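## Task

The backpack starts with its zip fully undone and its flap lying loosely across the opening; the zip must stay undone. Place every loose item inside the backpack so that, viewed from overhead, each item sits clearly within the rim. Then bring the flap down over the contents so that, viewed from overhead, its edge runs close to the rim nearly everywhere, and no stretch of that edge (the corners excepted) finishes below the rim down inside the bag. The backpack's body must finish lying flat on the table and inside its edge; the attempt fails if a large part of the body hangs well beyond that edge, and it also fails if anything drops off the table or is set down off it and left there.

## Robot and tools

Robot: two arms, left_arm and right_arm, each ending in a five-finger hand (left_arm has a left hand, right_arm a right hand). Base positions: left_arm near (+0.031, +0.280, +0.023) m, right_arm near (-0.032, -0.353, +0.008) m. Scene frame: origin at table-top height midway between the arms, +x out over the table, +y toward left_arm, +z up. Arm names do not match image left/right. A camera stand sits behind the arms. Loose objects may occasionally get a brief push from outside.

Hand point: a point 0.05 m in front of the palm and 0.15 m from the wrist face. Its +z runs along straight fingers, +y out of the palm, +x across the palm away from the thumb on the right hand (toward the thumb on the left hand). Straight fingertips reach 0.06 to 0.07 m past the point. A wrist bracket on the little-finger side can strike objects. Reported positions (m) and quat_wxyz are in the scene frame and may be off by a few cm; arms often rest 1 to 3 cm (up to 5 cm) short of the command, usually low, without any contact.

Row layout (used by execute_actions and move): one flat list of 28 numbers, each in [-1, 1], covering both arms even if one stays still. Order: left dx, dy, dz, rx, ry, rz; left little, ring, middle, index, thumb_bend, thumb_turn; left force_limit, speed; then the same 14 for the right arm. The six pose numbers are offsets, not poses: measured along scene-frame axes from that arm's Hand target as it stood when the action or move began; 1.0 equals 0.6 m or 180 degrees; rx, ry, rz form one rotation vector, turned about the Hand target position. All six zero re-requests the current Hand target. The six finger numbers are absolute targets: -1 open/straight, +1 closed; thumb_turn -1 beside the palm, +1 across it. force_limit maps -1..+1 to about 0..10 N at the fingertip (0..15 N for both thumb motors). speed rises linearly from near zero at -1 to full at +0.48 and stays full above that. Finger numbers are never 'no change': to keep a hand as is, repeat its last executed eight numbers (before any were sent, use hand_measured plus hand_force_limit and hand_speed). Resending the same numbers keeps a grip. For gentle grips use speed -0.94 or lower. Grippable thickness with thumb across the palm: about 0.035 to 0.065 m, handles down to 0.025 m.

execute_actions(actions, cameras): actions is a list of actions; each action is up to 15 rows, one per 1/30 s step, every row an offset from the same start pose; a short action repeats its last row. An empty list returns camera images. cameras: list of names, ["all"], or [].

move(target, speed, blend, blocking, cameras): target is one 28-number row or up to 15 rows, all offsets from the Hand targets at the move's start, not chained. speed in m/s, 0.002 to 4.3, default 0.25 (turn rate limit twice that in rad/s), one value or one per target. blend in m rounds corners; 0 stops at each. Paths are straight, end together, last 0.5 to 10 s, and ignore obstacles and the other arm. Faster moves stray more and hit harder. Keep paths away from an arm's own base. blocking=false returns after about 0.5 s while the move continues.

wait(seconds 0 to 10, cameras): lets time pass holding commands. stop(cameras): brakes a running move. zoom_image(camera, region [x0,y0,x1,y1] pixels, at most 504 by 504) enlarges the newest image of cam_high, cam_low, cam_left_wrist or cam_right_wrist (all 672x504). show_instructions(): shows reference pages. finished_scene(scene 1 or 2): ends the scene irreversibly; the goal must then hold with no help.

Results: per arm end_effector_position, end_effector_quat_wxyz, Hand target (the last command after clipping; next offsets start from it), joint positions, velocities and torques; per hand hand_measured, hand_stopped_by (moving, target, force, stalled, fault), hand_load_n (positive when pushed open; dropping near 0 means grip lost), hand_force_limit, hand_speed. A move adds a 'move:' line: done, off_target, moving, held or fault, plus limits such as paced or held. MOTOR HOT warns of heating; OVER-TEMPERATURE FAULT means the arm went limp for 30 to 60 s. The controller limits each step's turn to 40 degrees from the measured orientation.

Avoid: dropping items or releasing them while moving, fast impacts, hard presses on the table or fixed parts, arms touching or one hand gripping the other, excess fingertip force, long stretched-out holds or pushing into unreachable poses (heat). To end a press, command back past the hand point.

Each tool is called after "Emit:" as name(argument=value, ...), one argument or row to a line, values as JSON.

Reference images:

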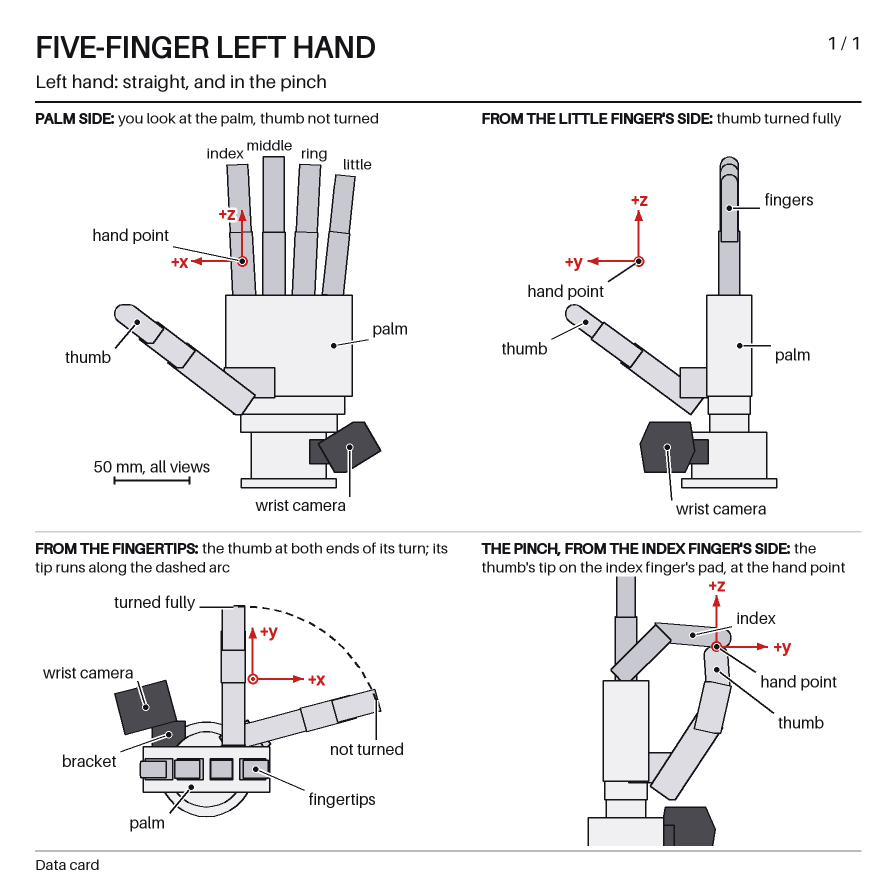

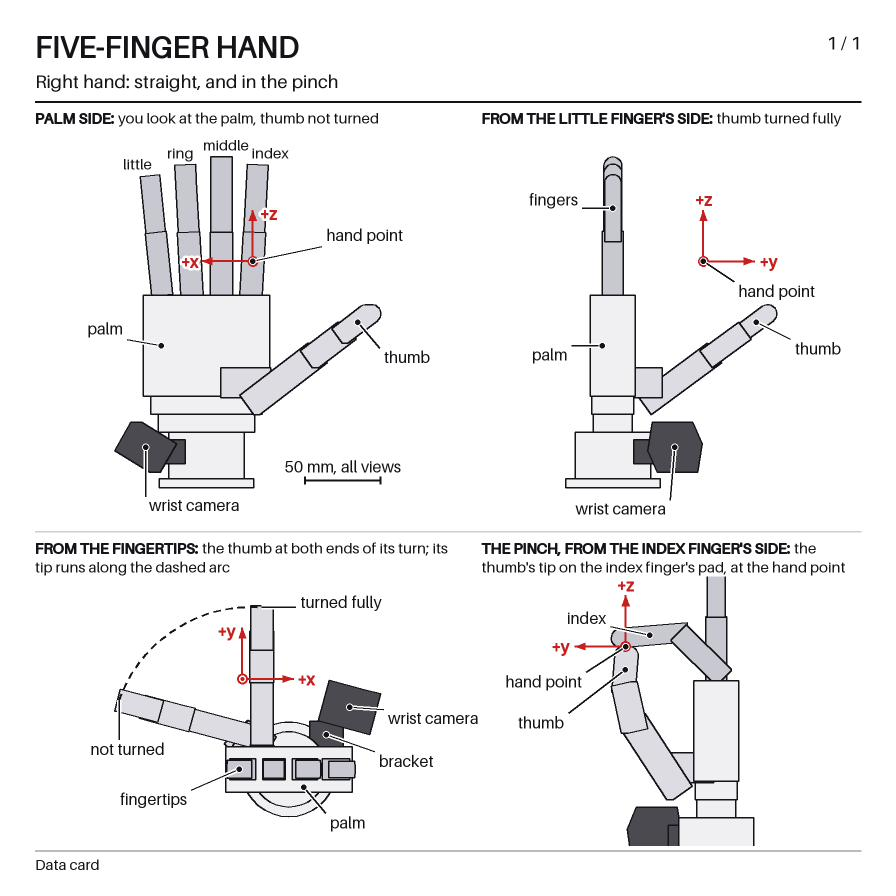

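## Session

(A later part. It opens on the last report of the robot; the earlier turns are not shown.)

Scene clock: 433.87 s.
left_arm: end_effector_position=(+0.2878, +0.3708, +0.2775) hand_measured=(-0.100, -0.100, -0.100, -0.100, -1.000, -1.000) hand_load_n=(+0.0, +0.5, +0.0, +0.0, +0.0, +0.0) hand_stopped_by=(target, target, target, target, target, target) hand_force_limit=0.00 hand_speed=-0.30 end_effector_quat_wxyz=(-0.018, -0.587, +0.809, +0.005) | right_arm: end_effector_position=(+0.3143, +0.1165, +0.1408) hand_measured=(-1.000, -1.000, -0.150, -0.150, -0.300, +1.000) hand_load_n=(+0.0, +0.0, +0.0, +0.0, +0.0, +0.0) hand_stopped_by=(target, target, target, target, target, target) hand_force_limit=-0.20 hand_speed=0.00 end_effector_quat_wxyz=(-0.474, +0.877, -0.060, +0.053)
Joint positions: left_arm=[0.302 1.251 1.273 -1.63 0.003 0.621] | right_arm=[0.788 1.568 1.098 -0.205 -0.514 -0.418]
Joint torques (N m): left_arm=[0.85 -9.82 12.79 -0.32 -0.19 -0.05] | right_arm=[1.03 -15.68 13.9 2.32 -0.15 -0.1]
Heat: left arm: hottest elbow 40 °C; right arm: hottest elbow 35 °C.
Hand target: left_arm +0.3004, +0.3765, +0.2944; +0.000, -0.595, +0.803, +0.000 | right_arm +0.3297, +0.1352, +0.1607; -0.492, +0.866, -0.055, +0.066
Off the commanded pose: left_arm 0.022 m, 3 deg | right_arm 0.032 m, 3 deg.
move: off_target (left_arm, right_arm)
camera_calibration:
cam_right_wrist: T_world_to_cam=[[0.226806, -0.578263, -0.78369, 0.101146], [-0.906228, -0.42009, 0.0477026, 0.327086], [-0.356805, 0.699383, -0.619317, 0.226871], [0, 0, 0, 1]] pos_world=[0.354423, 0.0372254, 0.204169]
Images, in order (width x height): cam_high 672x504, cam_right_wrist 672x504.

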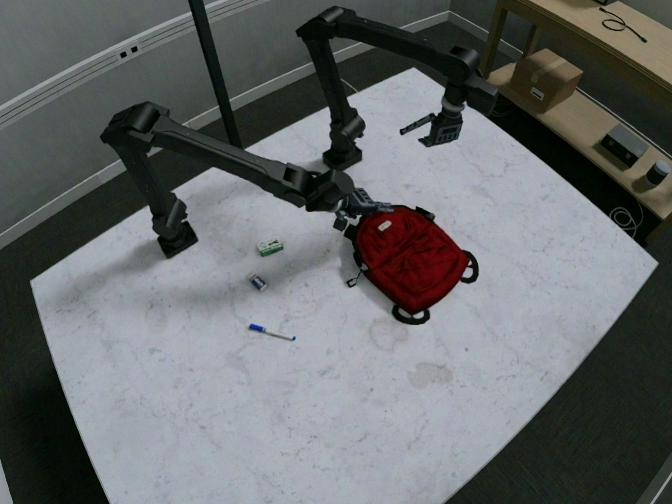

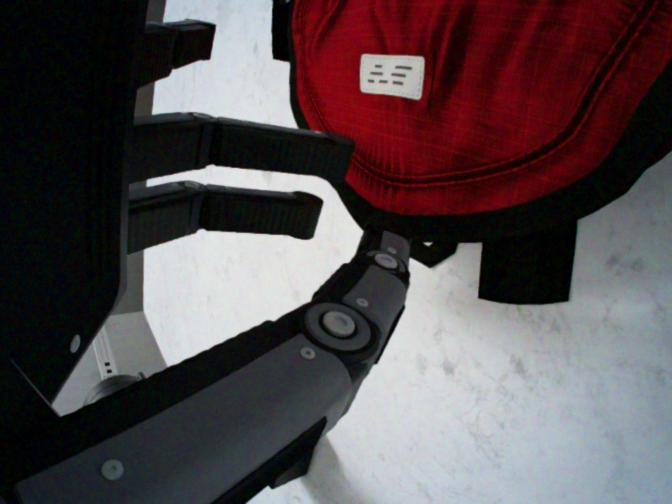

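Emit:
move(
  target=[
    [-0.055,0.45,0.36, 0,0,0, -0.1,-0.1,-0.1,-0.1,-1,-1,0,-0.3, 0,0.068,-0.06,0,0,0, -1,-1,-0.15,-0.15,-0.3,1,-0.2,0],
  ],
  speed=0.15,
  cameras=["cam_right_wrist"],
)

Scene clock: 448.63 s.
left_arm: end_effector_position=(+0.2675, +0.6417, +0.4914) hand_measured=(-0.100, -0.100, -0.100, -0.100, -1.000, -1.000) hand_load_n=(+0.0, +0.0, +0.0, +0.0, +0.0, +0.0) hand_stopped_by=(target, target, target, target, target, target) hand_force_limit=0.00 hand_speed=-0.30 end_effector_quat_wxyz=(+0.219, -0.572, +0.786, +0.081) | right_arm: end_effector_position=(+0.3176, +0.1542, +0.1074) hand_measured=(-1.000, -1.000, -0.150, -0.150, -0.300, +1.000) hand_load_n=(+0.0, +0.0, +0.0, +0.0, +0.0, +0.0) hand_stopped_by=(target, target, target, target, target, target) hand_force_limit=-0.20 hand_speed=0.00 end_effector_quat_wxyz=(-0.474, +0.877, -0.061, +0.056)
Joint positions: left_arm=[0.862 1.432 2.024 -1.693 -0.052 1.192] | right_arm=[0.838 1.678 1.133 -0.111 -0.469 -0.381]
Joint torques (N m): left_arm=[0.03 -12.1 11.97 0.55 -0.34 0.23] | right_arm=[0.73 -16.85 13.42 2.25 -0.08 -0.09]
Heat: left arm: hottest elbow 41 °C; right arm: hottest elbow 36 °C.
Hand target: left_arm +0.2675, +0.6465, +0.5104; +0.000, -0.595, +0.804, +0.000 | right_arm +0.3299, +0.1759, +0.1246; -0.492, +0.866, -0.056, +0.066
Off the commanded pose: left_arm 0.020 m, 27 deg | right_arm 0.030 m, 3 deg.
joint sent to its limit (left arm) — joint 4 (wrist pitch), lower limit. The joint targets are off in orientation, not in position.
move: off_target (left_arm, right_arm)
camera_calibration:
cam_right_wrist: T_world_to_cam=[[0.226112, -0.579811, -0.782747, 0.0963629], [-0.908767, -0.41489, 0.0448099, 0.347775], [-0.350736, 0.701203, -0.620725, 0.179013], [0, 0, 0, 1]] pos_world=[0.357044, 0.0746366, 0.170962]
Images, in order (width x height): cam_right_wrist 672x504.

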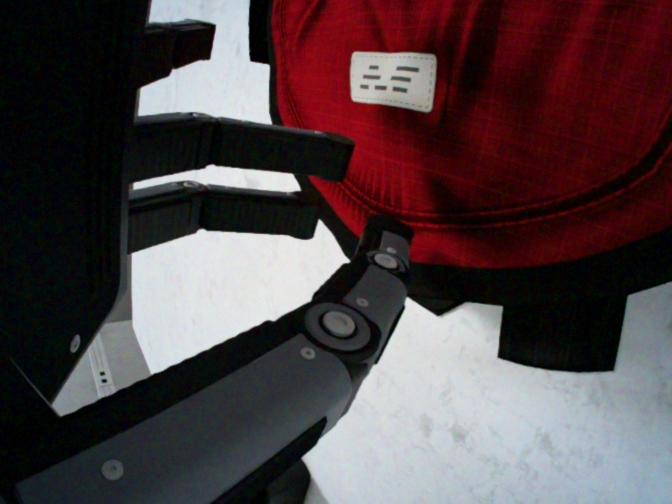

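Emit:
move(
  target=[
    [0.054,-0.444,-0.35, 0,0,0, -0.1,-0.1,-0.1,-0.1,-1,-1,0,-0.3, 0,0.004,-0.095,0,0,0, -1,-1,-0.15,-0.15,-0.3,1,-0.2,0],
  ],
  speed=0.2,
  cameras=["cam_right_wrist"],
)

Emit:
zoom_image(
  camera="cam_right_wrist",
  region=[200, 60, 500, 340],
)

Scene clock: 456.10 s.
left_arm: end_effector_position=(+0.2992, +0.3841, +0.3016) hand_measured=(-0.100, -0.100, -0.100, -0.100, -1.000, -1.000) hand_load_n=(+0.0, +0.0, +0.0, +0.0, -0.5, +0.0) hand_stopped_by=(target, target, target, target, target, target) hand_force_limit=0.00 hand_speed=-0.30 end_effector_quat_wxyz=(-0.005, -0.593, +0.805, +0.003) | right_arm: end_effector_position=(+0.3326, +0.1732, +0.0786) hand_measured=(-1.000, -1.000, -0.150, -0.150, -0.300, +1.000) hand_load_n=(+0.0, +0.0, -1.0, +0.0, +0.0, +0.0) hand_stopped_by=(target, target, target, target, target, target) hand_force_limit=-0.20 hand_speed=0.00 end_effector_quat_wxyz=(-0.493, +0.865, -0.054, +0.070)
Joint positions: left_arm=[0.328 1.276 1.363 -1.669 -0.002 0.632] | right_arm=[0.842 1.764 1.133 0.032 -0.467 -0.377]
Joint torques (N m): left_arm=[-0.38 -11.34 7.38 0.62 0.02 -0.05] | right_arm=[0.56 -16.91 8.55 2.21 -0.11 -0.03]
Heat: left arm: hottest elbow 41 °C; right arm: hottest elbow 36 °C.
Hand target: left_arm +0.2999, +0.3801, +0.3004; +0.000, -0.595, +0.804, +0.000 | right_arm +0.3300, +0.1783, +0.0678; -0.492, +0.866, -0.055, +0.066
Off the commanded pose: left_arm 0.004 m, 1 deg | right_arm 0.012 m, 1 deg.
move: off_target (right_arm)
camera_calibration:
cam_right_wrist: T_world_to_cam=[[0.255118, -0.546777, -0.797464, 0.0671956], [-0.909399, -0.415885, -0.00577812, 0.375001], [-0.328494, 0.726687, -0.603339, 0.139799], [0, 0, 0, 1]] pos_world=[0.369806, 0.091108, 0.140099]
Images, in order (width x height): cam_right_wrist 672x504.

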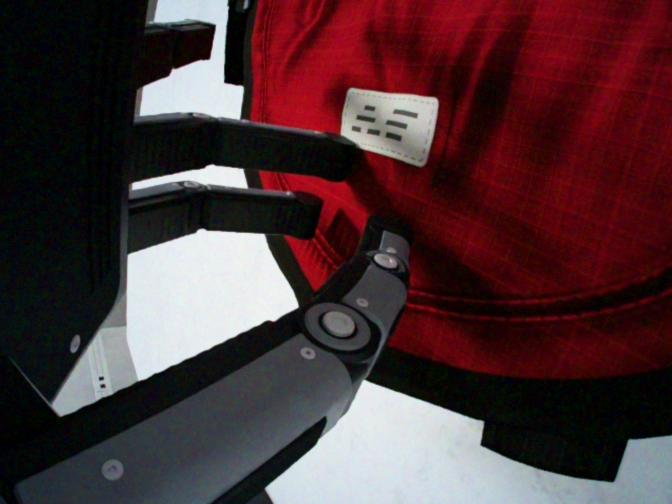

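Scaled by 1.680 from the camera's 672x504 image, which has a finer 960x720 frame.

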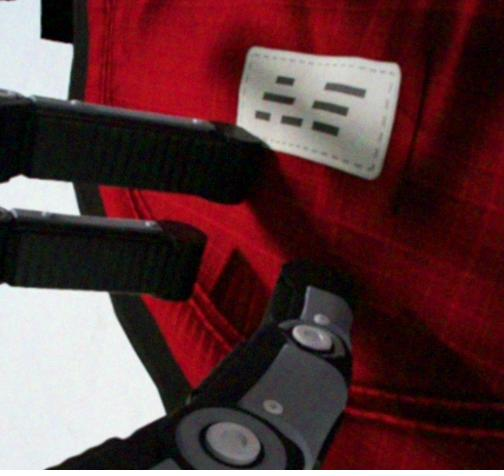

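Emit:
move(
  target=[
    [0,0,0, 0,0,0, -0.1,-0.1,-0.1,-0.1,-1,-1,0,-0.3, 0,0.0,-0.025,0,0,0, -1,-1,-0.15,-0.15,-0.3,1,-0.2,0],
    [0,0,0, 0,0,0, -0.1,-0.1,-0.1,-0.1,-1,-1,0,-0.3, 0,0.0,-0.025,0,0,0, -1,-1,0.05,0.05,-0.12,1,0,-0.85],
  ],
  speed=0.1,
  cameras=["cam_right_wrist"],
)

Emit:
zoom_image(
  camera="cam_right_wrist",
  region=[200, 60, 500, 340],
)

Scene clock: 462.83 s.
left_arm: end_effector_position=(+0.2992, +0.3840, +0.3016) hand_measured=(-0.100, -0.100, -0.100, -0.100, -1.000, -1.000) hand_load_n=(+0.0, +0.0, +0.0, +0.0, +0.0, +0.0) hand_stopped_by=(target, target, target, target, target, target) hand_force_limit=0.00 hand_speed=-0.30 end_effector_quat_wxyz=(-0.005, -0.594, +0.805, +0.003) | right_arm: end_effector_position=(+0.3349, +0.1780, +0.0694) hand_measured=(-1.000, -1.000, +0.050, +0.050, -0.120, +1.000) hand_load_n=(+0.0, +0.0, +0.5, +0.0, +0.0, +0.0) hand_stopped_by=(target, target, target, target, target, target) hand_force_limit=0.00 hand_speed=-0.85 end_effector_quat_wxyz=(-0.499, +0.862, -0.051, +0.074)
Joint positions: left_arm=[0.328 1.276 1.363 -1.669 -0.002 0.631] | right_arm=[0.844 1.788 1.13 0.075 -0.467 -0.377]
Joint torques (N m): left_arm=[-0.32 -11.63 7.3 0.5 0.1 -0.05] | right_arm=[0.5 -17.73 7.87 2.24 -0.06 -0.11]
Heat: left arm: hottest elbow 41 °C; right arm: hottest elbow 36 °C.
Hand target: left_arm +0.2999, +0.3801, +0.3004; +0.000, -0.595, +0.804, +0.000 | right_arm +0.3300, +0.1784, +0.0527; -0.492, +0.866, -0.055, +0.066
Off the commanded pose: left_arm 0.004 m, 1 deg | right_arm 0.017 m, 1 deg.
move: off_target (right_arm); target 2's new numbers were sent with right_arm's hand 0.017 m and 1 deg from that target
camera_calibration:
cam_right_wrist: T_world_to_cam=[[0.264631, -0.537014, -0.800991, 0.0571177], [-0.908384, -0.417654, -0.0201011, 0.37992], [-0.323742, 0.732926, -0.598339, 0.128559], [0, 0, 0, 1]] pos_world=[0.371618, 0.0951234, 0.13031]
Images, in order (width x height): cam_right_wrist 672x504.

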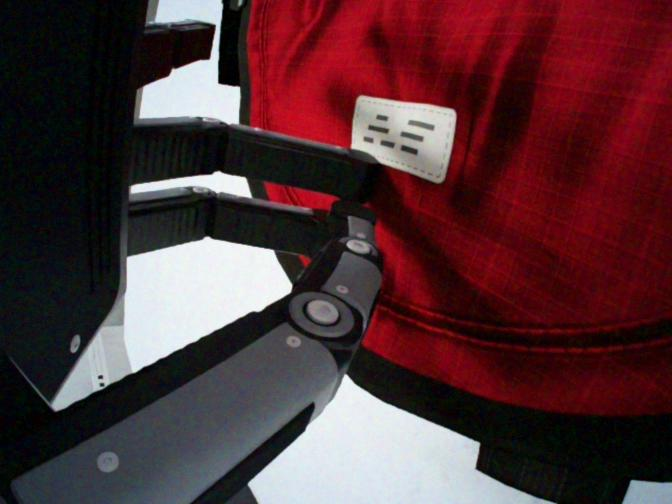

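Scaled by 1.680 from the camera's 672x504 image, which has a finer 960x720 frame.

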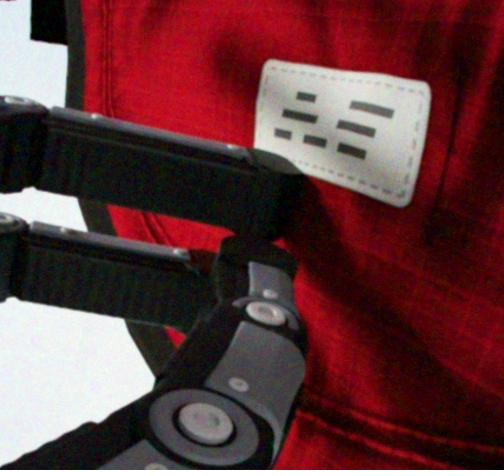

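Emit:
move(
  target=[
    [0,0,0, 0,0,0, -0.1,-0.1,-0.1,-0.1,-1,-1,0,-0.3, 0,0.0,0,0,0,0, -1,-1,0.35,0.35,-0.05,1,0,-0.85],
  ],
  speed=0.1,
  cameras=["cam_right_wrist"],
)

Emit:
zoom_image(
  camera="cam_right_wrist",
  region=[200, 60, 500, 340],
)

Scene clock: 467.37 s.
left_arm: end_effector_position=(+0.2992, +0.3840, +0.3016) hand_measured=(-0.100, -0.100, -0.100, -0.100, -1.000, -1.000) hand_load_n=(+0.0, +0.0, +0.0, +0.0, +0.0, +0.0) hand_stopped_by=(target, target, target, target, target, target) hand_force_limit=0.00 hand_speed=-0.30 end_effector_quat_wxyz=(-0.005, -0.594, +0.805, +0.003) | right_arm: end_effector_position=(+0.3347, +0.1781, +0.0694) hand_measured=(-1.000, -1.000, +0.240, +0.242, -0.050, +1.000) hand_load_n=(+0.0, +0.0, +9.0, +5.5, +1.5, -0.5) hand_stopped_by=(target, target, force, force, target, target) hand_force_limit=0.00 hand_speed=-0.85 end_effector_quat_wxyz=(-0.499, +0.862, -0.050, +0.074)
Joint positions: left_arm=[0.328 1.276 1.363 -1.669 -0.002 0.631] | right_arm=[0.844 1.788 1.13 0.075 -0.467 -0.377]
Joint torques (N m): left_arm=[-0.85 -12.4 7.32 0.28 0.05 -0.05] | right_arm=[0.38 -18.55 7.75 2.22 -0.02 -0.11]
Heat: left arm: hottest elbow 40 °C; right arm: hottest elbow 36 °C.
Hand target: left_arm +0.2999, +0.3801, +0.3004; +0.000, -0.595, +0.804, +0.000 | right_arm +0.3298, +0.1785, +0.0527; -0.492, +0.866, -0.055, +0.066
Off the commanded pose: left_arm 0.004 m, 1 deg | right_arm 0.017 m, 1 deg.
move: off_target (right_arm)
camera_calibration:
cam_right_wrist: T_world_to_cam=[[0.264795, -0.536918, -0.801001, 0.0571828], [-0.908233, -0.417983, -0.0200659, 0.379882], [-0.324031, 0.732809, -0.598327, 0.128498], [0, 0, 0, 1]] pos_world=[0.371517, 0.0953227, 0.13031]
Images, in order (width x height): cam_right_wrist 672x504.

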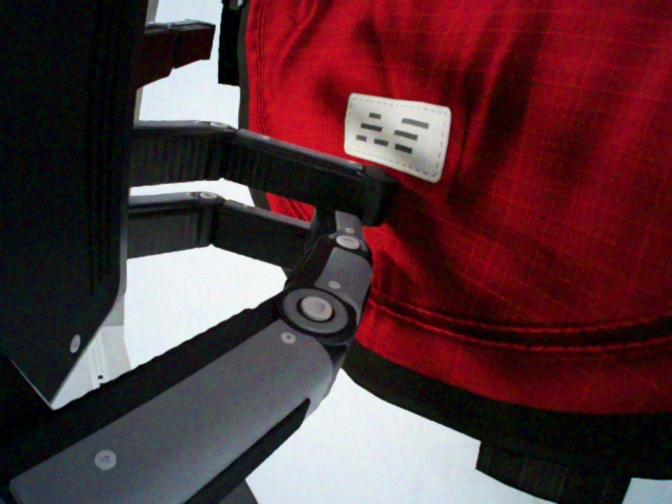

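Scaled by 1.680 from the camera's 672x504 image, which has a finer 960x720 frame.

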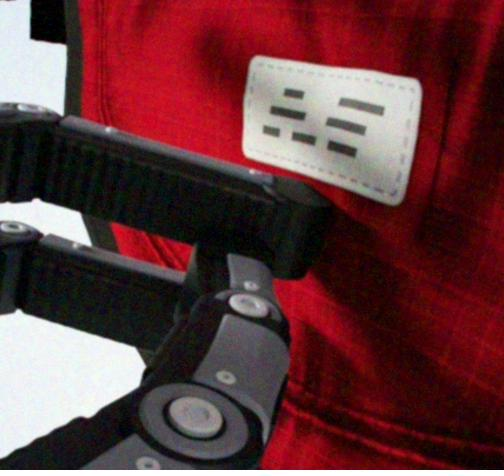

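Emit:
move(
  target=[
    [0,0,0, 0,0,0, -0.1,-0.1,-0.1,-0.1,-1,-1,0,-0.3, 0.02,0.02,0.12,0,0,0, -1,-1,0.35,0.35,-0.05,1,0,-0.85],
  ],
  speed=0.06,
  cameras=["cam_right_wrist","cam_high"],
)

Emit:
zoom_image(
  camera="cam_right_wrist",
  region=[200, 60, 500, 340],
)

Scene clock: 474.10 s.
left_arm: end_effector_position=(+0.2992, +0.3840, +0.3016) hand_measured=(-0.100, -0.100, -0.100, -0.100, -1.000, -1.000) hand_load_n=(+0.0, +0.0, +0.0, +0.0, +0.0, +0.0) hand_stopped_by=(target, target, target, target, target, target) hand_force_limit=0.00 hand_speed=-0.30 end_effector_quat_wxyz=(-0.005, -0.594, +0.805, +0.003) | right_arm: end_effector_position=(+0.3312, +0.1742, +0.0899) hand_measured=(-1.000, -1.000, +0.240, +0.242, -0.050, +1.000) hand_load_n=(-0.5, +0.0, +9.0, +5.5, +1.5, +0.0) hand_stopped_by=(target, target, force, force, target, target) hand_force_limit=0.00 hand_speed=-0.85 end_effector_quat_wxyz=(-0.472, +0.878, -0.062, +0.053)
Joint positions: left_arm=[0.328 1.276 1.363 -1.669 -0.002 0.631] | right_arm=[0.844 1.759 1.194 -0.095 -0.466 -0.377]
Joint torques (N m): left_arm=[-0.79 -12.22 7.28 0.4 0.06 -0.07] | right_arm=[0.67 -21.89 13.24 1.22 -0.15 -0.07]
Heat: left arm: hottest elbow 40 °C; right arm: hottest elbow 36 °C.
Hand target: left_arm +0.2999, +0.3801, +0.3004; +0.000, -0.595, +0.804, +0.000 | right_arm +0.3419, +0.1905, +0.1247; -0.492, +0.866, -0.055, +0.066
Off the commanded pose: left_arm 0.004 m, 1 deg | right_arm 0.040 m, 3 deg.
move: off_target (right_arm)
camera_calibration:
cam_right_wrist: T_world_to_cam=[[0.222398, -0.58248, -0.781829, 0.0926362], [-0.907725, -0.416335, 0.0519679, 0.368524], [-0.355773, 0.698128, -0.621324, 0.161091], [0, 0, 0, 1]] pos_world=[0.371228, 0.0949261, 0.153364]
Images, in order (width x height): cam_high 672x504, cam_right_wrist 672x504.

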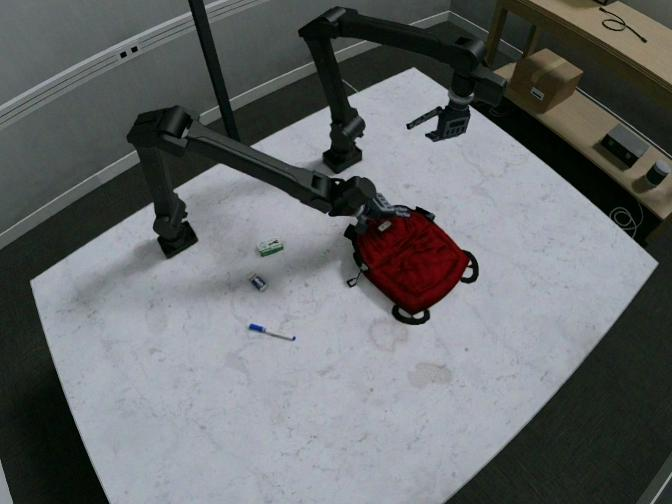

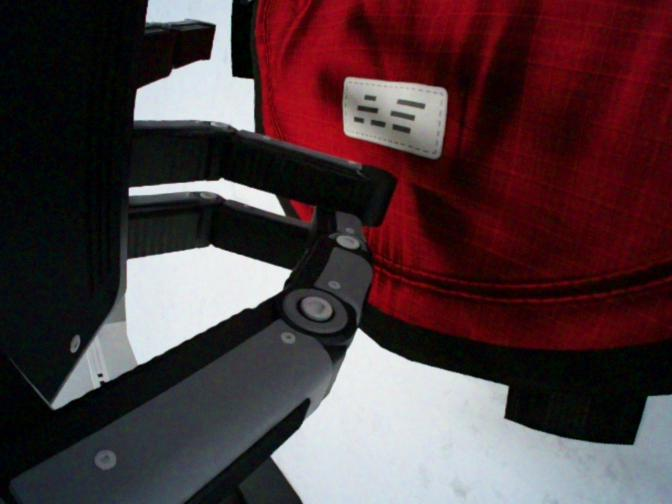

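Scaled by 1.680 from the camera's 672x504 image, which has a finer 960x720 frame.

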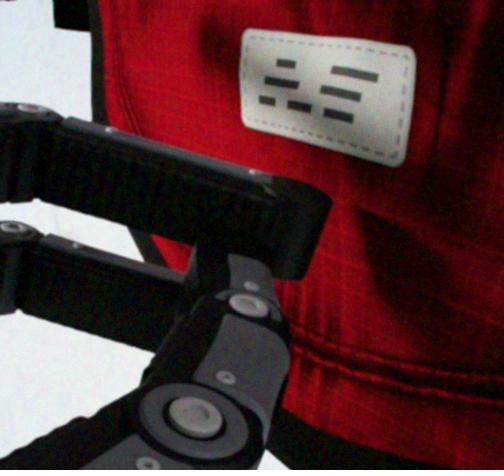

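Emit:
move(
  target=[
    [0,0,0, 0,0,0, -0.1,-0.1,-0.1,-0.1,-1,-1,0,-0.3, 0.0,0.0,0.04,0,0,0, -1,-1,0.35,0.35,-0.05,1,0,-0.85],
  ],
  speed=0.06,
  cameras=["all"],
)

Emit:
zoom_image(
  camera="cam_low",
  region=[280, 180, 500, 330],
)

Scene clock: 484.43 s.
left_arm: end_effector_position=(+0.2992, +0.3840, +0.3016) hand_measured=(-0.100, -0.100, -0.100, -0.100, -1.000, -1.000) hand_load_n=(+0.0, +0.0, +0.0, +0.5, +0.0, -0.5) hand_stopped_by=(target, target, target, target, target, target) hand_force_limit=0.00 hand_speed=-0.30 end_effector_quat_wxyz=(-0.005, -0.594, +0.805, +0.003) | right_arm: end_effector_position=(+0.3323, +0.1753, +0.1156) hand_measured=(-1.000, -1.000, +0.240, +0.242, -0.050, +1.000) hand_load_n=(+0.0, +0.0, +9.0, +5.5, +1.5, -0.5) hand_stopped_by=(target, target, force, force, target, target) hand_force_limit=0.00 hand_speed=-0.85 end_effector_quat_wxyz=(-0.474, +0.877, -0.061, +0.054)
Joint positions: left_arm=[0.328 1.276 1.363 -1.669 -0.002 0.631] | right_arm=[0.844 1.727 1.225 -0.155 -0.466 -0.377]
Joint torques (N m): left_arm=[-0.15 -12.16 7.45 0.53 0.03 -0.04] | right_arm=[0.26 -21.66 13.49 1.07 -0.15 -0.16]
Heat: left arm: hottest elbow 40 °C; right arm: hottest elbow 37 °C.
Hand target: left_arm +0.2999, +0.3801, +0.3004; +0.000, -0.595, +0.804, +0.000 | right_arm +0.3419, +0.1905, +0.1488; -0.492, +0.866, -0.055, +0.066
Off the commanded pose: left_arm 0.004 m, 1 deg | right_arm 0.038 m, 3 deg.
move: off_target (right_arm)
camera_calibration:
cam_left_wrist: T_world_to_cam=[[0.838529, -0.543548, 0.0377499, -0.0582382], [-0.473958, -0.693487, 0.542623, 0.241791], [-0.268763, -0.472897, -0.839128, 0.627991], [0, 0, 0, 1]] pos_world=[0.332214, 0.432999, 0.397961]
cam_right_wrist: T_world_to_cam=[[0.224462, -0.580272, -0.78288, 0.112323], [-0.907852, -0.416487, 0.0484076, 0.369127], [-0.354149, 0.699874, -0.620286, 0.175723], [0, 0, 0, 1]] pos_world=[0.372133, 0.095931, 0.179066]

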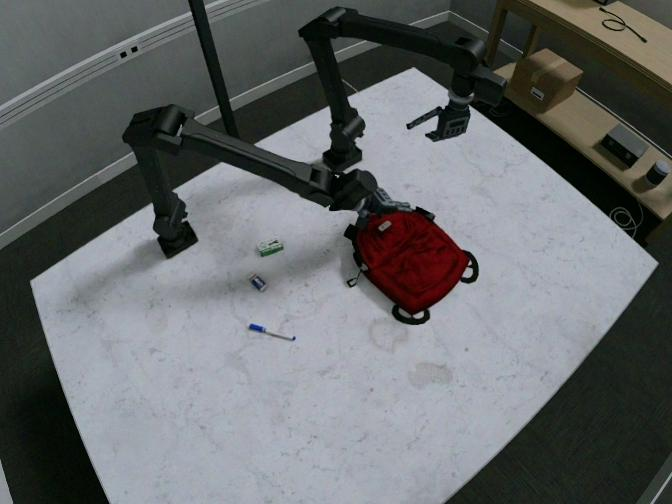

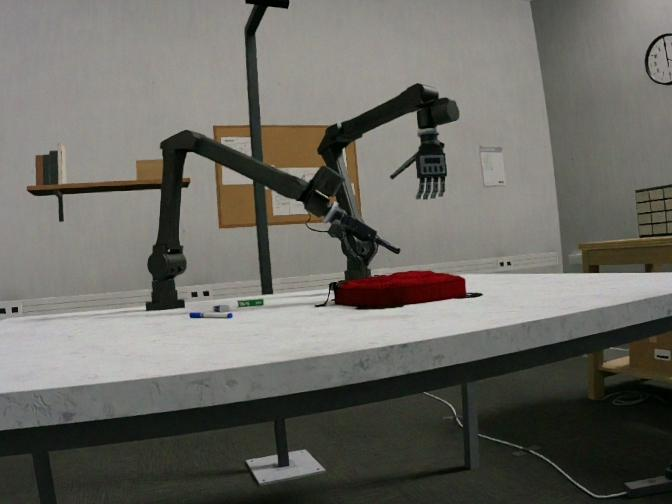

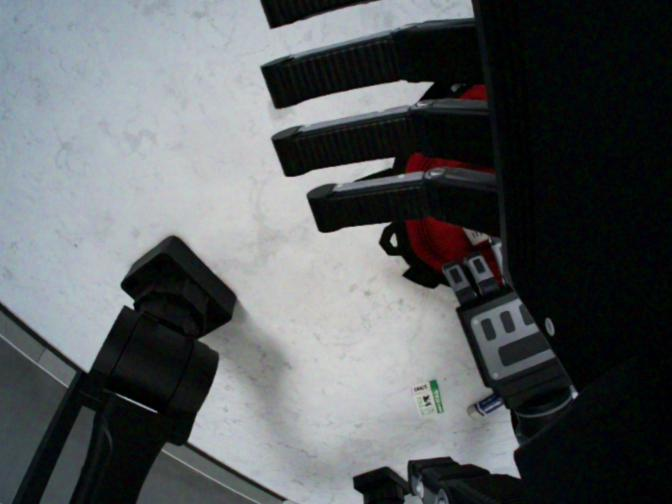

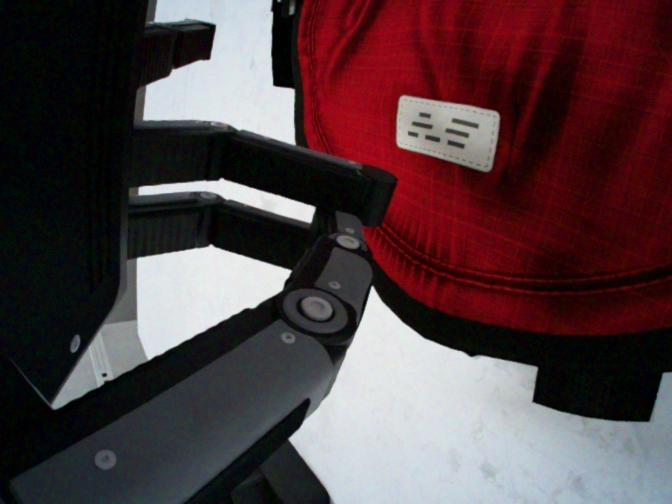

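Scaled by 2.291.

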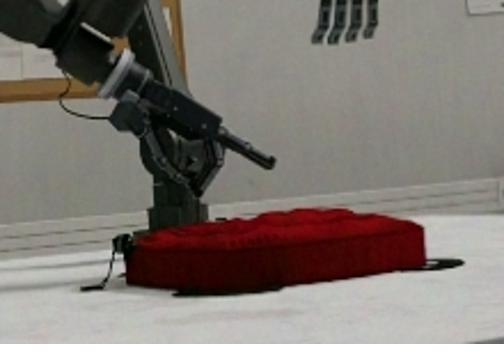

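Emit:
move(
  target=[
    [0,0,0, 0,0,0, -0.1,-0.1,-0.1,-0.1,-1,-1,0,-0.3, 0.0,0.0,0.04,0,0,0, -1,-1,-0.2,-0.2,-0.4,1,0,-0.5],
    [0,0,0, 0,0,0, -0.1,-0.1,-0.1,-0.1,-1,-1,0,-0.3, -0.1,-0.32,0.02,0.16,-0.03,-0.056, -1,-1,-1,-1,-1,-1,0,0],
    [0,0,0, 0,0,0, -0.1,-0.1,-0.1,-0.1,-1,-1,0,-0.3, -0.1,-0.32,-0.13,0.16,-0.03,-0.056, -1,-1,-1,-1,-1,-1,0,0],
  ],
  speed=0.25,
  blend=0.02,
  cameras=["cam_right_wrist"],
)

Emit:
zoom_image(
  camera="cam_right_wrist",
  region=[280, 100, 530, 400],
)

Scene clock: 496.37 s.
left_arm: end_effector_position=(+0.2992, +0.3840, +0.3016) hand_measured=(-0.100, -0.100, -0.100, -0.100, -1.000, -1.000) hand_load_n=(+0.0, +0.0, +0.0, +0.0, +0.0, +0.0) hand_stopped_by=(target, target, target, target, target, target) hand_force_limit=0.00 hand_speed=-0.30 end_effector_quat_wxyz=(-0.005, -0.594, +0.805, +0.003) | right_arm: end_effector_position=(+0.2790, -0.0001, +0.0720) hand_measured=(-1.000, -1.000, -1.000, -1.000, -1.000, -1.000) hand_load_n=(+0.0, +0.0, +0.0, +0.0, +0.0, +0.0) hand_stopped_by=(target, target, target, target, target, target) hand_force_limit=0.00 hand_speed=0.00 end_effector_quat_wxyz=(+0.684, -0.707, +0.118, -0.133)
Joint positions: left_arm=[0.328 1.276 1.363 -1.669 -0.002 0.631] | right_arm=[0.563 1.685 0.406 1.242 -0.672 -0.049]
Joint torques (N m): left_arm=[-0.03 -12.1 7.51 0.62 0.06 -0.04] | right_arm=[-1.08 -11.69 4.68 2.61 -0.01 -0.06]
Heat: left arm: hottest elbow 40 °C; right arm: hottest elbow 37 °C.
Hand target: left_arm +0.2999, +0.3801, +0.3004; +0.000, -0.595, +0.804, +0.000 | right_arm +0.2820, -0.0016, +0.0708; +0.686, -0.704, +0.122, -0.133
Off the commanded pose: left_arm 0.004 m, 1 deg | right_arm 0.003 m, 1 deg.
move: done; blend cut to 0.0119 m at target 1, 0 m at target 2
camera_calibration:
cam_right_wrist: T_world_to_cam=[[0.274696, -0.15014, -0.949737, -0.0137327], [-0.949952, -0.195201, -0.2439, 0.282577], [-0.14877, 0.969203, -0.196247, 0.164776], [0, 0, 0, 1]] pos_world=[0.296721, -0.106604, 0.088215]
Images, in order (width x height): cam_right_wrist 672x504.

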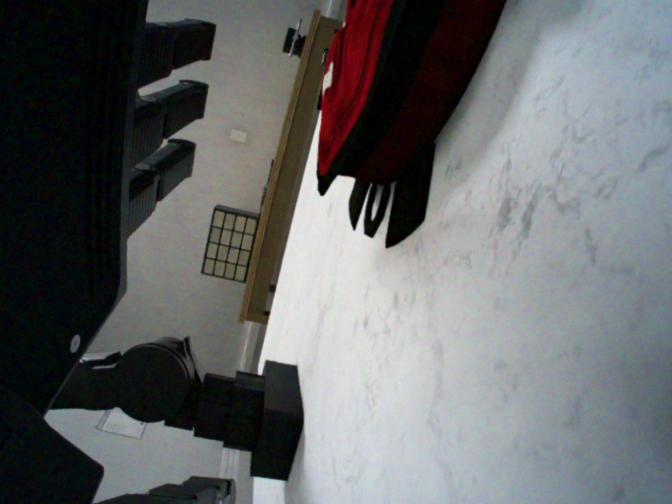

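Scaled by 1.680 from the camera's 672x504 image, which has a finer 960x720 frame.

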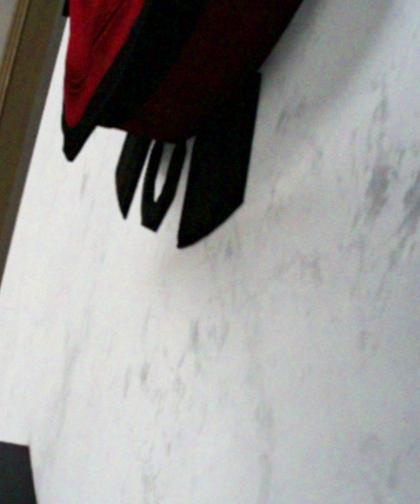

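Emit:
move(
  target=[
    [0,0,0, 0,0,0, -0.1,-0.1,-0.1,-0.1,-1,-1,0,-0.3, -0.103,-0.03,0.215,-0.15,-0.09,0.14, -1,-1,-1,-1,-1,-1,0,0],
    [0,0,0, 0,0,0, -0.1,-0.1,-0.1,-0.1,-1,-1,0,-0.3, -0.05,0.253,0.2,-0.4781,-0.2873,0.4336, -0.1,-0.1,-0.1,-0.1,-1,-1,0,0],
  ],
  speed=0.35,
  blend=0.03,
  cameras=["cam_right_wrist"],
)

Scene clock: 522.90 s.
left_arm: end_effector_position=(+0.2992, +0.3840, +0.3016) hand_measured=(-0.100, -0.100, -0.100, -0.100, -1.000, -1.000) hand_load_n=(+0.0, +0.0, +0.0, +0.0, +0.0, +0.0) hand_stopped_by=(target, target, target, target, target, target) hand_force_limit=0.00 hand_speed=-0.30 end_effector_quat_wxyz=(-0.005, -0.594, +0.805, +0.003) | right_arm: end_effector_position=(+0.2470, +0.1365, +0.1808) hand_measured=(-0.100, -0.100, -0.100, -0.100, -1.000, -1.000) hand_load_n=(+0.5, +0.0, +0.0, +0.0, +0.0, +0.0) hand_stopped_by=(target, target, target, target, target, target) hand_force_limit=0.00 hand_speed=0.00 end_effector_quat_wxyz=(+0.009, +0.752, +0.659, +0.002)
Joint positions: left_arm=[0.328 1.276 1.363 -1.669 -0.002 0.631] | right_arm=[1.199 1.858 1.767 -1.483 0.017 -1.832]
Joint torques (N m): left_arm=[-0.38 -12.16 7.31 0.59 0.03 -0.04] | right_arm=[-0.5 -20.72 13.12 -0.14 0.2 -0.19]
Heat: left arm: hottest elbow 39 °C; right arm: hottest elbow 35 °C.
Hand target: left_arm +0.2999, +0.3801, +0.3004; +0.000, -0.595, +0.804, +0.000 | right_arm +0.2518, +0.1502, +0.1908; +0.004, +0.748, +0.664, +0.013
Off the commanded pose: left_arm 0.004 m, 1 deg | right_arm 0.018 m, 1 deg.
move: off_target (right_arm); target 2's new numbers were sent with right_arm's hand 0.018 m and 2 deg from that target
camera_calibration:
cam_right_wrist: T_world_to_cam=[[0.987219, 0.156527, 0.029952, -0.276052], [0.11859, -0.847082, 0.518062, -0.0072818], [0.106463, -0.507889, -0.854818, 0.306594], [0, 0, 0, 1]] pos_world=[0.240746, 0.192757, 0.274123]
Images, in order (width x height): cam_right_wrist 672x504.

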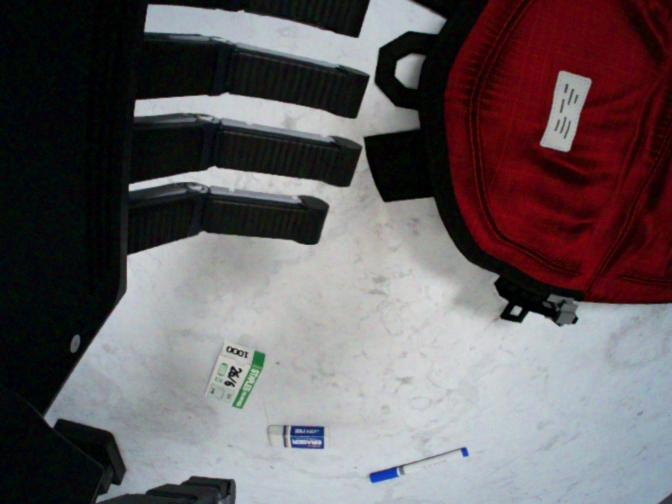

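Emit:
move(
  target=[
    [0,0,0, 0,0,0, -0.1,-0.1,-0.1,-0.1,-1,-1,0,-0.3, 0.027,0.013,-0.12,0,0,0, -0.1,-0.1,-0.1,-0.1,-1,-1,0,0],
    [0,0,0, 0,0,0, -0.1,-0.1,-0.1,-0.1,-1,-1,0,-0.3, 0.027,0.013,-0.205,0,0,0, -0.1,-0.1,-0.1,-0.1,-1,-1,0,0],
  ],
  speed=0.12,
  cameras=["cam_right_wrist"],
)

Emit:
zoom_image(
  camera="cam_right_wrist",
  region=[200, 0, 560, 300],
)

Scene clock: 535.87 s.
left_arm: end_effector_position=(+0.2992, +0.3840, +0.3016) hand_measured=(-0.100, -0.100, -0.100, -0.100, -1.000, -1.000) hand_load_n=(+0.0, +0.5, +0.0, +0.5, +0.0, +0.0) hand_stopped_by=(target, target, target, target, target, target) hand_force_limit=0.00 hand_speed=-0.30 end_effector_quat_wxyz=(-0.005, -0.594, +0.805, +0.003) | right_arm: end_effector_position=(+0.2631, +0.1587, +0.0761) hand_measured=(-0.100, -0.100, -0.100, -0.100, -1.000, -1.000) hand_load_n=(+0.0, +0.0, +0.0, +0.0, +0.0, +0.0) hand_stopped_by=(target, target, target, target, target, target) hand_force_limit=0.00 hand_speed=0.00 end_effector_quat_wxyz=(+0.003, +0.749, +0.662, +0.014)
Joint positions: left_arm=[0.328 1.276 1.363 -1.669 -0.002 0.631] | right_arm=[1.189 1.966 1.651 -1.232 0.017 -1.852]
Joint torques (N m): left_arm=[-0.73 -12.34 7.25 0.46 0.07 -0.08] | right_arm=[-0.73 -22.12 8.18 0.92 0.11 -0.22]
Heat: left arm: hottest elbow 39 °C; right arm: hottest elbow 35 °C.
Hand target: left_arm +0.2999, +0.3801, +0.3004; +0.000, -0.595, +0.804, +0.000 | right_arm +0.2680, +0.1580, +0.0677; +0.004, +0.748, +0.664, +0.013
Off the commanded pose: left_arm 0.004 m, 1 deg | right_arm 0.010 m, 0 deg.
move: done
camera_calibration:
cam_right_wrist: T_world_to_cam=[[0.985358, 0.164648, 0.0442786, -0.294109], [0.121053, -0.858479, 0.498357, 0.0664942], [0.120066, -0.4857, -0.865841, 0.220335], [0, 0, 0, 1]] pos_world=[0.255299, 0.212525, 0.17066]
Images, in order (width x height): cam_right_wrist 672x504.

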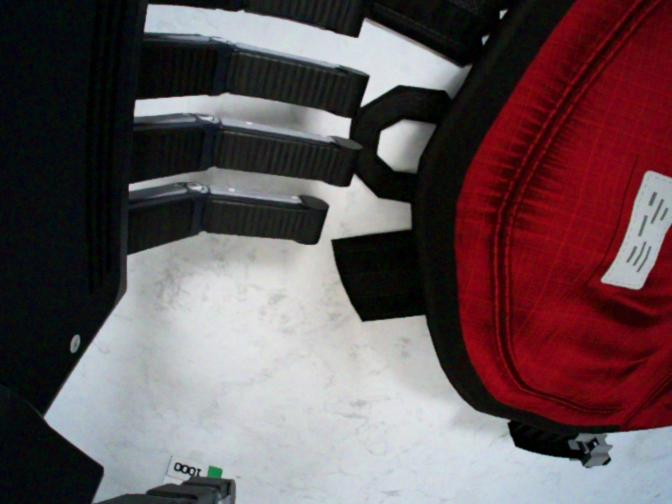

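Scaled by 1.400 from the camera's 672x504 image, which has a finer 960x720 frame.

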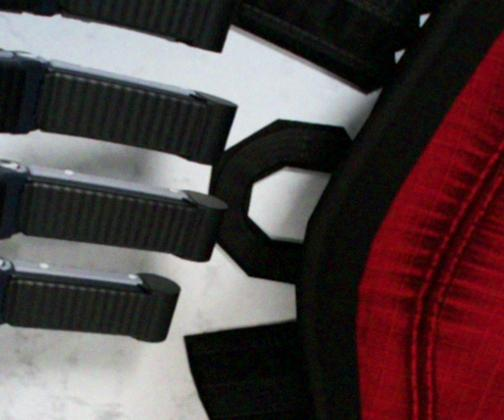

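Emit:
move(
  target=[
    [0,0,0, 0,0,0, -0.1,-0.1,-0.1,-0.1,-1,-1,0,-0.3, 0.004,0.0,-0.02,0,0,0, -0.1,-0.1,-0.1,-0.1,-1,-1,0,0],
    [0,0,0, 0,0,0, -0.1,-0.1,-0.1,-0.1,-1,-1,0,-0.3, 0.045,0.0,-0.02,0,0,0, -0.1,-0.1,-0.1,-0.1,-1,-1,0,0],
  ],
  speed=0.06,
  cameras=["cam_right_wrist"],
)

Emit:
zoom_image(
  camera="cam_right_wrist",
  region=[200, 0, 560, 300],
)

Scene clock: 543.03 s.
left_arm: end_effector_position=(+0.2992, +0.3840, +0.3016) hand_measured=(-0.100, -0.100, -0.100, -0.100, -1.000, -1.000) hand_load_n=(+0.0, +0.0, +0.0, +0.0, +0.0, +0.0) hand_stopped_by=(target, target, target, target, target, target) hand_force_limit=0.00 hand_speed=-0.30 end_effector_quat_wxyz=(-0.005, -0.594, +0.805, +0.003) | right_arm: end_effector_position=(+0.2876, +0.1477, +0.0535) hand_measured=(-0.100, -0.100, -0.100, -0.100, -1.000, -1.000) hand_load_n=(+0.0, +0.0, +0.0, +0.0, +0.0, +0.0) hand_stopped_by=(target, target, target, target, target, target) hand_force_limit=0.00 hand_speed=0.00 end_effector_quat_wxyz=(+0.007, +0.751, +0.661, +0.006)
Joint positions: left_arm=[0.328 1.276 1.363 -1.669 -0.002 0.631] | right_arm=[1.144 2 1.641 -1.206 0.017 -1.892]
Joint torques (N m): left_arm=[-0.73 -12.28 7.31 0.64 0.04 -0.02] | right_arm=[-0.62 -22.01 11.4 0.49 0.08 -0.23]
Heat: left arm: hottest elbow 39 °C; right arm: hottest elbow 35 °C.
Hand target: left_arm +0.2999, +0.3801, +0.3004; +0.000, -0.595, +0.804, +0.000 | right_arm +0.2952, +0.1580, +0.0559; +0.004, +0.748, +0.664, +0.013
Off the commanded pose: left_arm 0.004 m, 1 deg | right_arm 0.013 m, 1 deg.
move: off_target (right_arm)
camera_calibration:
cam_right_wrist: T_world_to_cam=[[0.986385, 0.160762, 0.0346565, -0.314697], [0.120632, -0.850519, 0.511923, 0.0634446], [0.111774, -0.500772, -0.858332, 0.196748], [0, 0, 0, 1]] pos_world=[0.280768, 0.203078, 0.147303]
Images, in order (width x height): cam_right_wrist 672x504.

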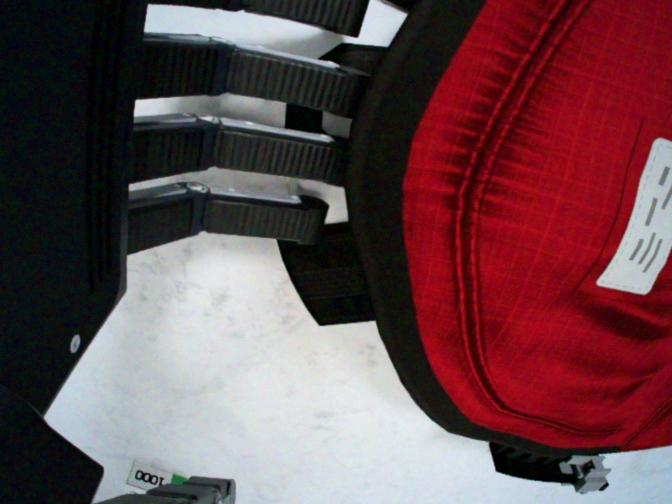

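Scaled by 1.400 from the camera's 672x504 image, which has a finer 960x720 frame.

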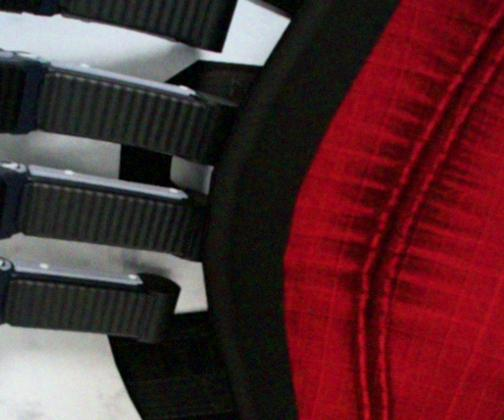

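Emit:
move(
  target=[
    [0,0,0, 0,0,0, -0.1,-0.1,-0.1,-0.1,-1,-1,0,-0.3, 0.012,0.0,0.0,0,0,0, -0.1,-0.1,-0.1,-0.1,-1,-1,0,0],
    [0,0,0, 0,0,0, -0.1,-0.1,-0.1,-0.1,-1,-1,0,-0.3, 0.045,0.02,0.12,0,0,0, -0.1,-0.1,-0.1,-0.1,-1,-1,0,0],
  ],
  speed=0.08,
  cameras=["cam_right_wrist","cam_high"],
)

Emit:
zoom_image(
  camera="cam_right_wrist",
  region=[200, 0, 560, 300],
)

Scene clock: 550.80 s.
left_arm: end_effector_position=(+0.2992, +0.3840, +0.3016) hand_measured=(-0.100, -0.100, -0.100, -0.100, -1.000, -1.000) hand_load_n=(+0.0, +0.0, +0.5, +0.0, +0.0, +0.0) hand_stopped_by=(target, target, target, target, target, target) hand_force_limit=0.00 hand_speed=-0.30 end_effector_quat_wxyz=(-0.005, -0.594, +0.805, +0.003) | right_arm: end_effector_position=(+0.3002, +0.1521, +0.0842) hand_measured=(-0.100, -0.100, -0.100, -0.100, -1.000, -1.000) hand_load_n=(+0.0, +0.5, +0.5, +0.0, +0.0, +0.0) hand_stopped_by=(target, target, target, target, target, target) hand_force_limit=0.00 hand_speed=0.00 end_effector_quat_wxyz=(+0.009, +0.749, +0.662, +0.001)
Joint positions: left_arm=[0.328 1.276 1.363 -1.669 -0.002 0.631] | right_arm=[1.128 2.005 1.734 -1.304 0.017 -1.912]
Joint torques (N m): left_arm=[0.79 -12.81 7.43 0.66 0.04 -0.05] | right_arm=[-0.56 -23.77 8.24 0.46 0.14 -0.12]
Heat: left arm: hottest elbow 39 °C; right arm: hottest elbow 36 °C.
Hand target: left_arm +0.2999, +0.3801, +0.3004; +0.000, -0.595, +0.804, +0.000 | right_arm +0.2999, +0.1519, +0.0826; +0.009, +0.749, +0.662, +0.002 (not the last commanded pose)
Off the commanded pose: left_arm 0.004 m, 1 deg | right_arm 0.052 m, 1 deg.
move: held (right_arm; a check stopped the path); path passed 1 of 2 targets; limits=held
pose unreachable (right arm): on one or more control steps of this call, first in action 0 (counted from 0), this arm could not follow its commanded pose, so it was not sent that pose on those steps. It may still have moved: this result reports where it is.
cause: moving toward the commanded pose would bring a part of the arm too close to another arm (a part of this arm just beyond joint 4 (wrist pitch) and a part of the left arm just beyond its joint 6 (wrist roll), at the place that arm is still heading or pushing toward).
camera_calibration:
cam_right_wrist: T_world_to_cam=[[0.985777, 0.16562, 0.0285141, -0.328875], [0.126947, -0.845024, 0.519441, 0.0467282], [0.110125, -0.508433, -0.85403, 0.225194], [0, 0, 0, 1]] pos_world=[0.293466, 0.208451, 0.177428]
Images, in order (width x height): cam_high 672x504, cam_right_wrist 672x504.

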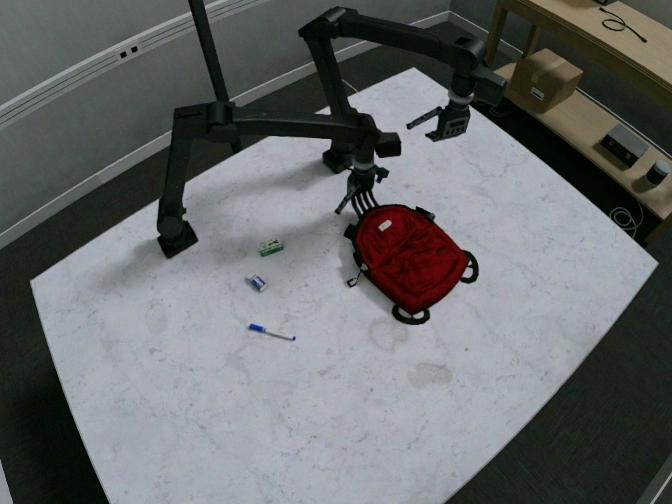

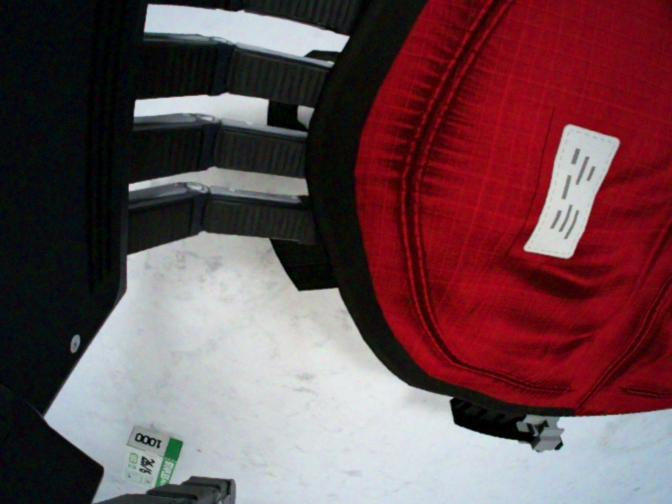

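Scaled by 1.400 from the camera's 672x504 image, which has a finer 960x720 frame.

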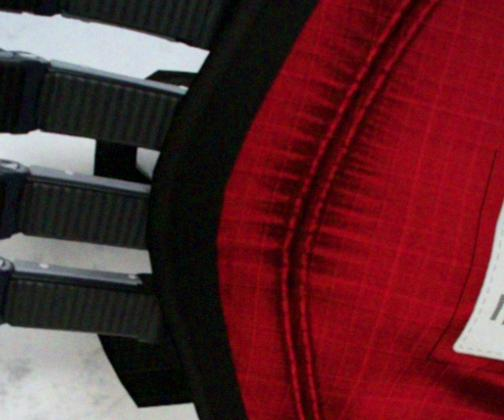

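Emit:
move(
  target=[
    [-0.15,0.4,0.08, 0,0,0.3, -0.1,-0.1,-0.1,-0.1,-1,-1,0,-0.3, 0.0,0.0,0.0,0,0,0, -0.1,-0.1,-0.1,-0.1,-1,-1,0,0],
  ],
  speed=0.3,
  cameras=["cam_high"],
)

Scene clock: 558.20 s.
left_arm: end_effector_position=(+0.2043, +0.6101, +0.3309) hand_measured=(-0.100, -0.100, -0.100, -0.100, -1.000, -1.000) hand_load_n=(+0.0, +0.0, +0.0, +0.0, +0.0, +0.0) hand_stopped_by=(target, target, target, target, target, target) hand_force_limit=0.00 hand_speed=-0.30 end_effector_quat_wxyz=(-0.024, +0.891, -0.453, -0.001) | right_arm: end_effector_position=(+0.3002, +0.1521, +0.0842) hand_measured=(-0.100, -0.100, -0.100, -0.100, -1.000, -1.000) hand_load_n=(+0.0, +0.0, +0.5, +0.0, +0.0, +0.0) hand_stopped_by=(target, target, target, target, target, target) hand_force_limit=0.00 hand_speed=0.00 end_effector_quat_wxyz=(+0.009, +0.749, +0.662, +0.001)
Joint positions: left_arm=[1.085 1.469 1.639 -1.693 -0.003 0.459] | right_arm=[1.128 2.005 1.734 -1.304 0.017 -1.912]
Joint torques (N m): left_arm=[0.62 -13.8 12.97 -0.1 0.06 -0.05] | right_arm=[-0.21 -24.23 8.08 0.53 0.13 -0.14]
Heat: left arm: hottest elbow 39 °C; right arm: hottest elbow 35 °C.
Hand target: left_arm +0.2098, +0.6201, +0.3484; +0.000, +0.895, -0.446, +0.000 | right_arm +0.2999, +0.1519, +0.0826; +0.009, +0.749, +0.662, +0.002
Off the commanded pose: left_arm 0.021 m, 3 deg | right_arm 0.002 m, 0 deg.
joint sent to its limit (left arm) — joint 4 (wrist pitch), lower limit. The joint targets are off in orientation, not in position.
move: off_target (left_arm)
Images, in order (width x height): cam_high 672x504.

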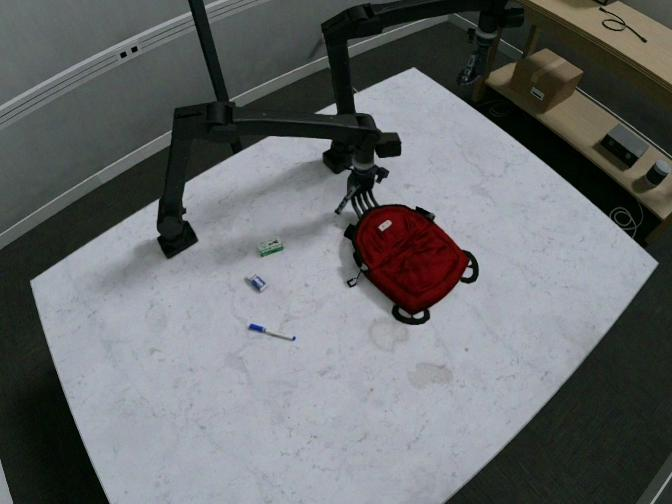

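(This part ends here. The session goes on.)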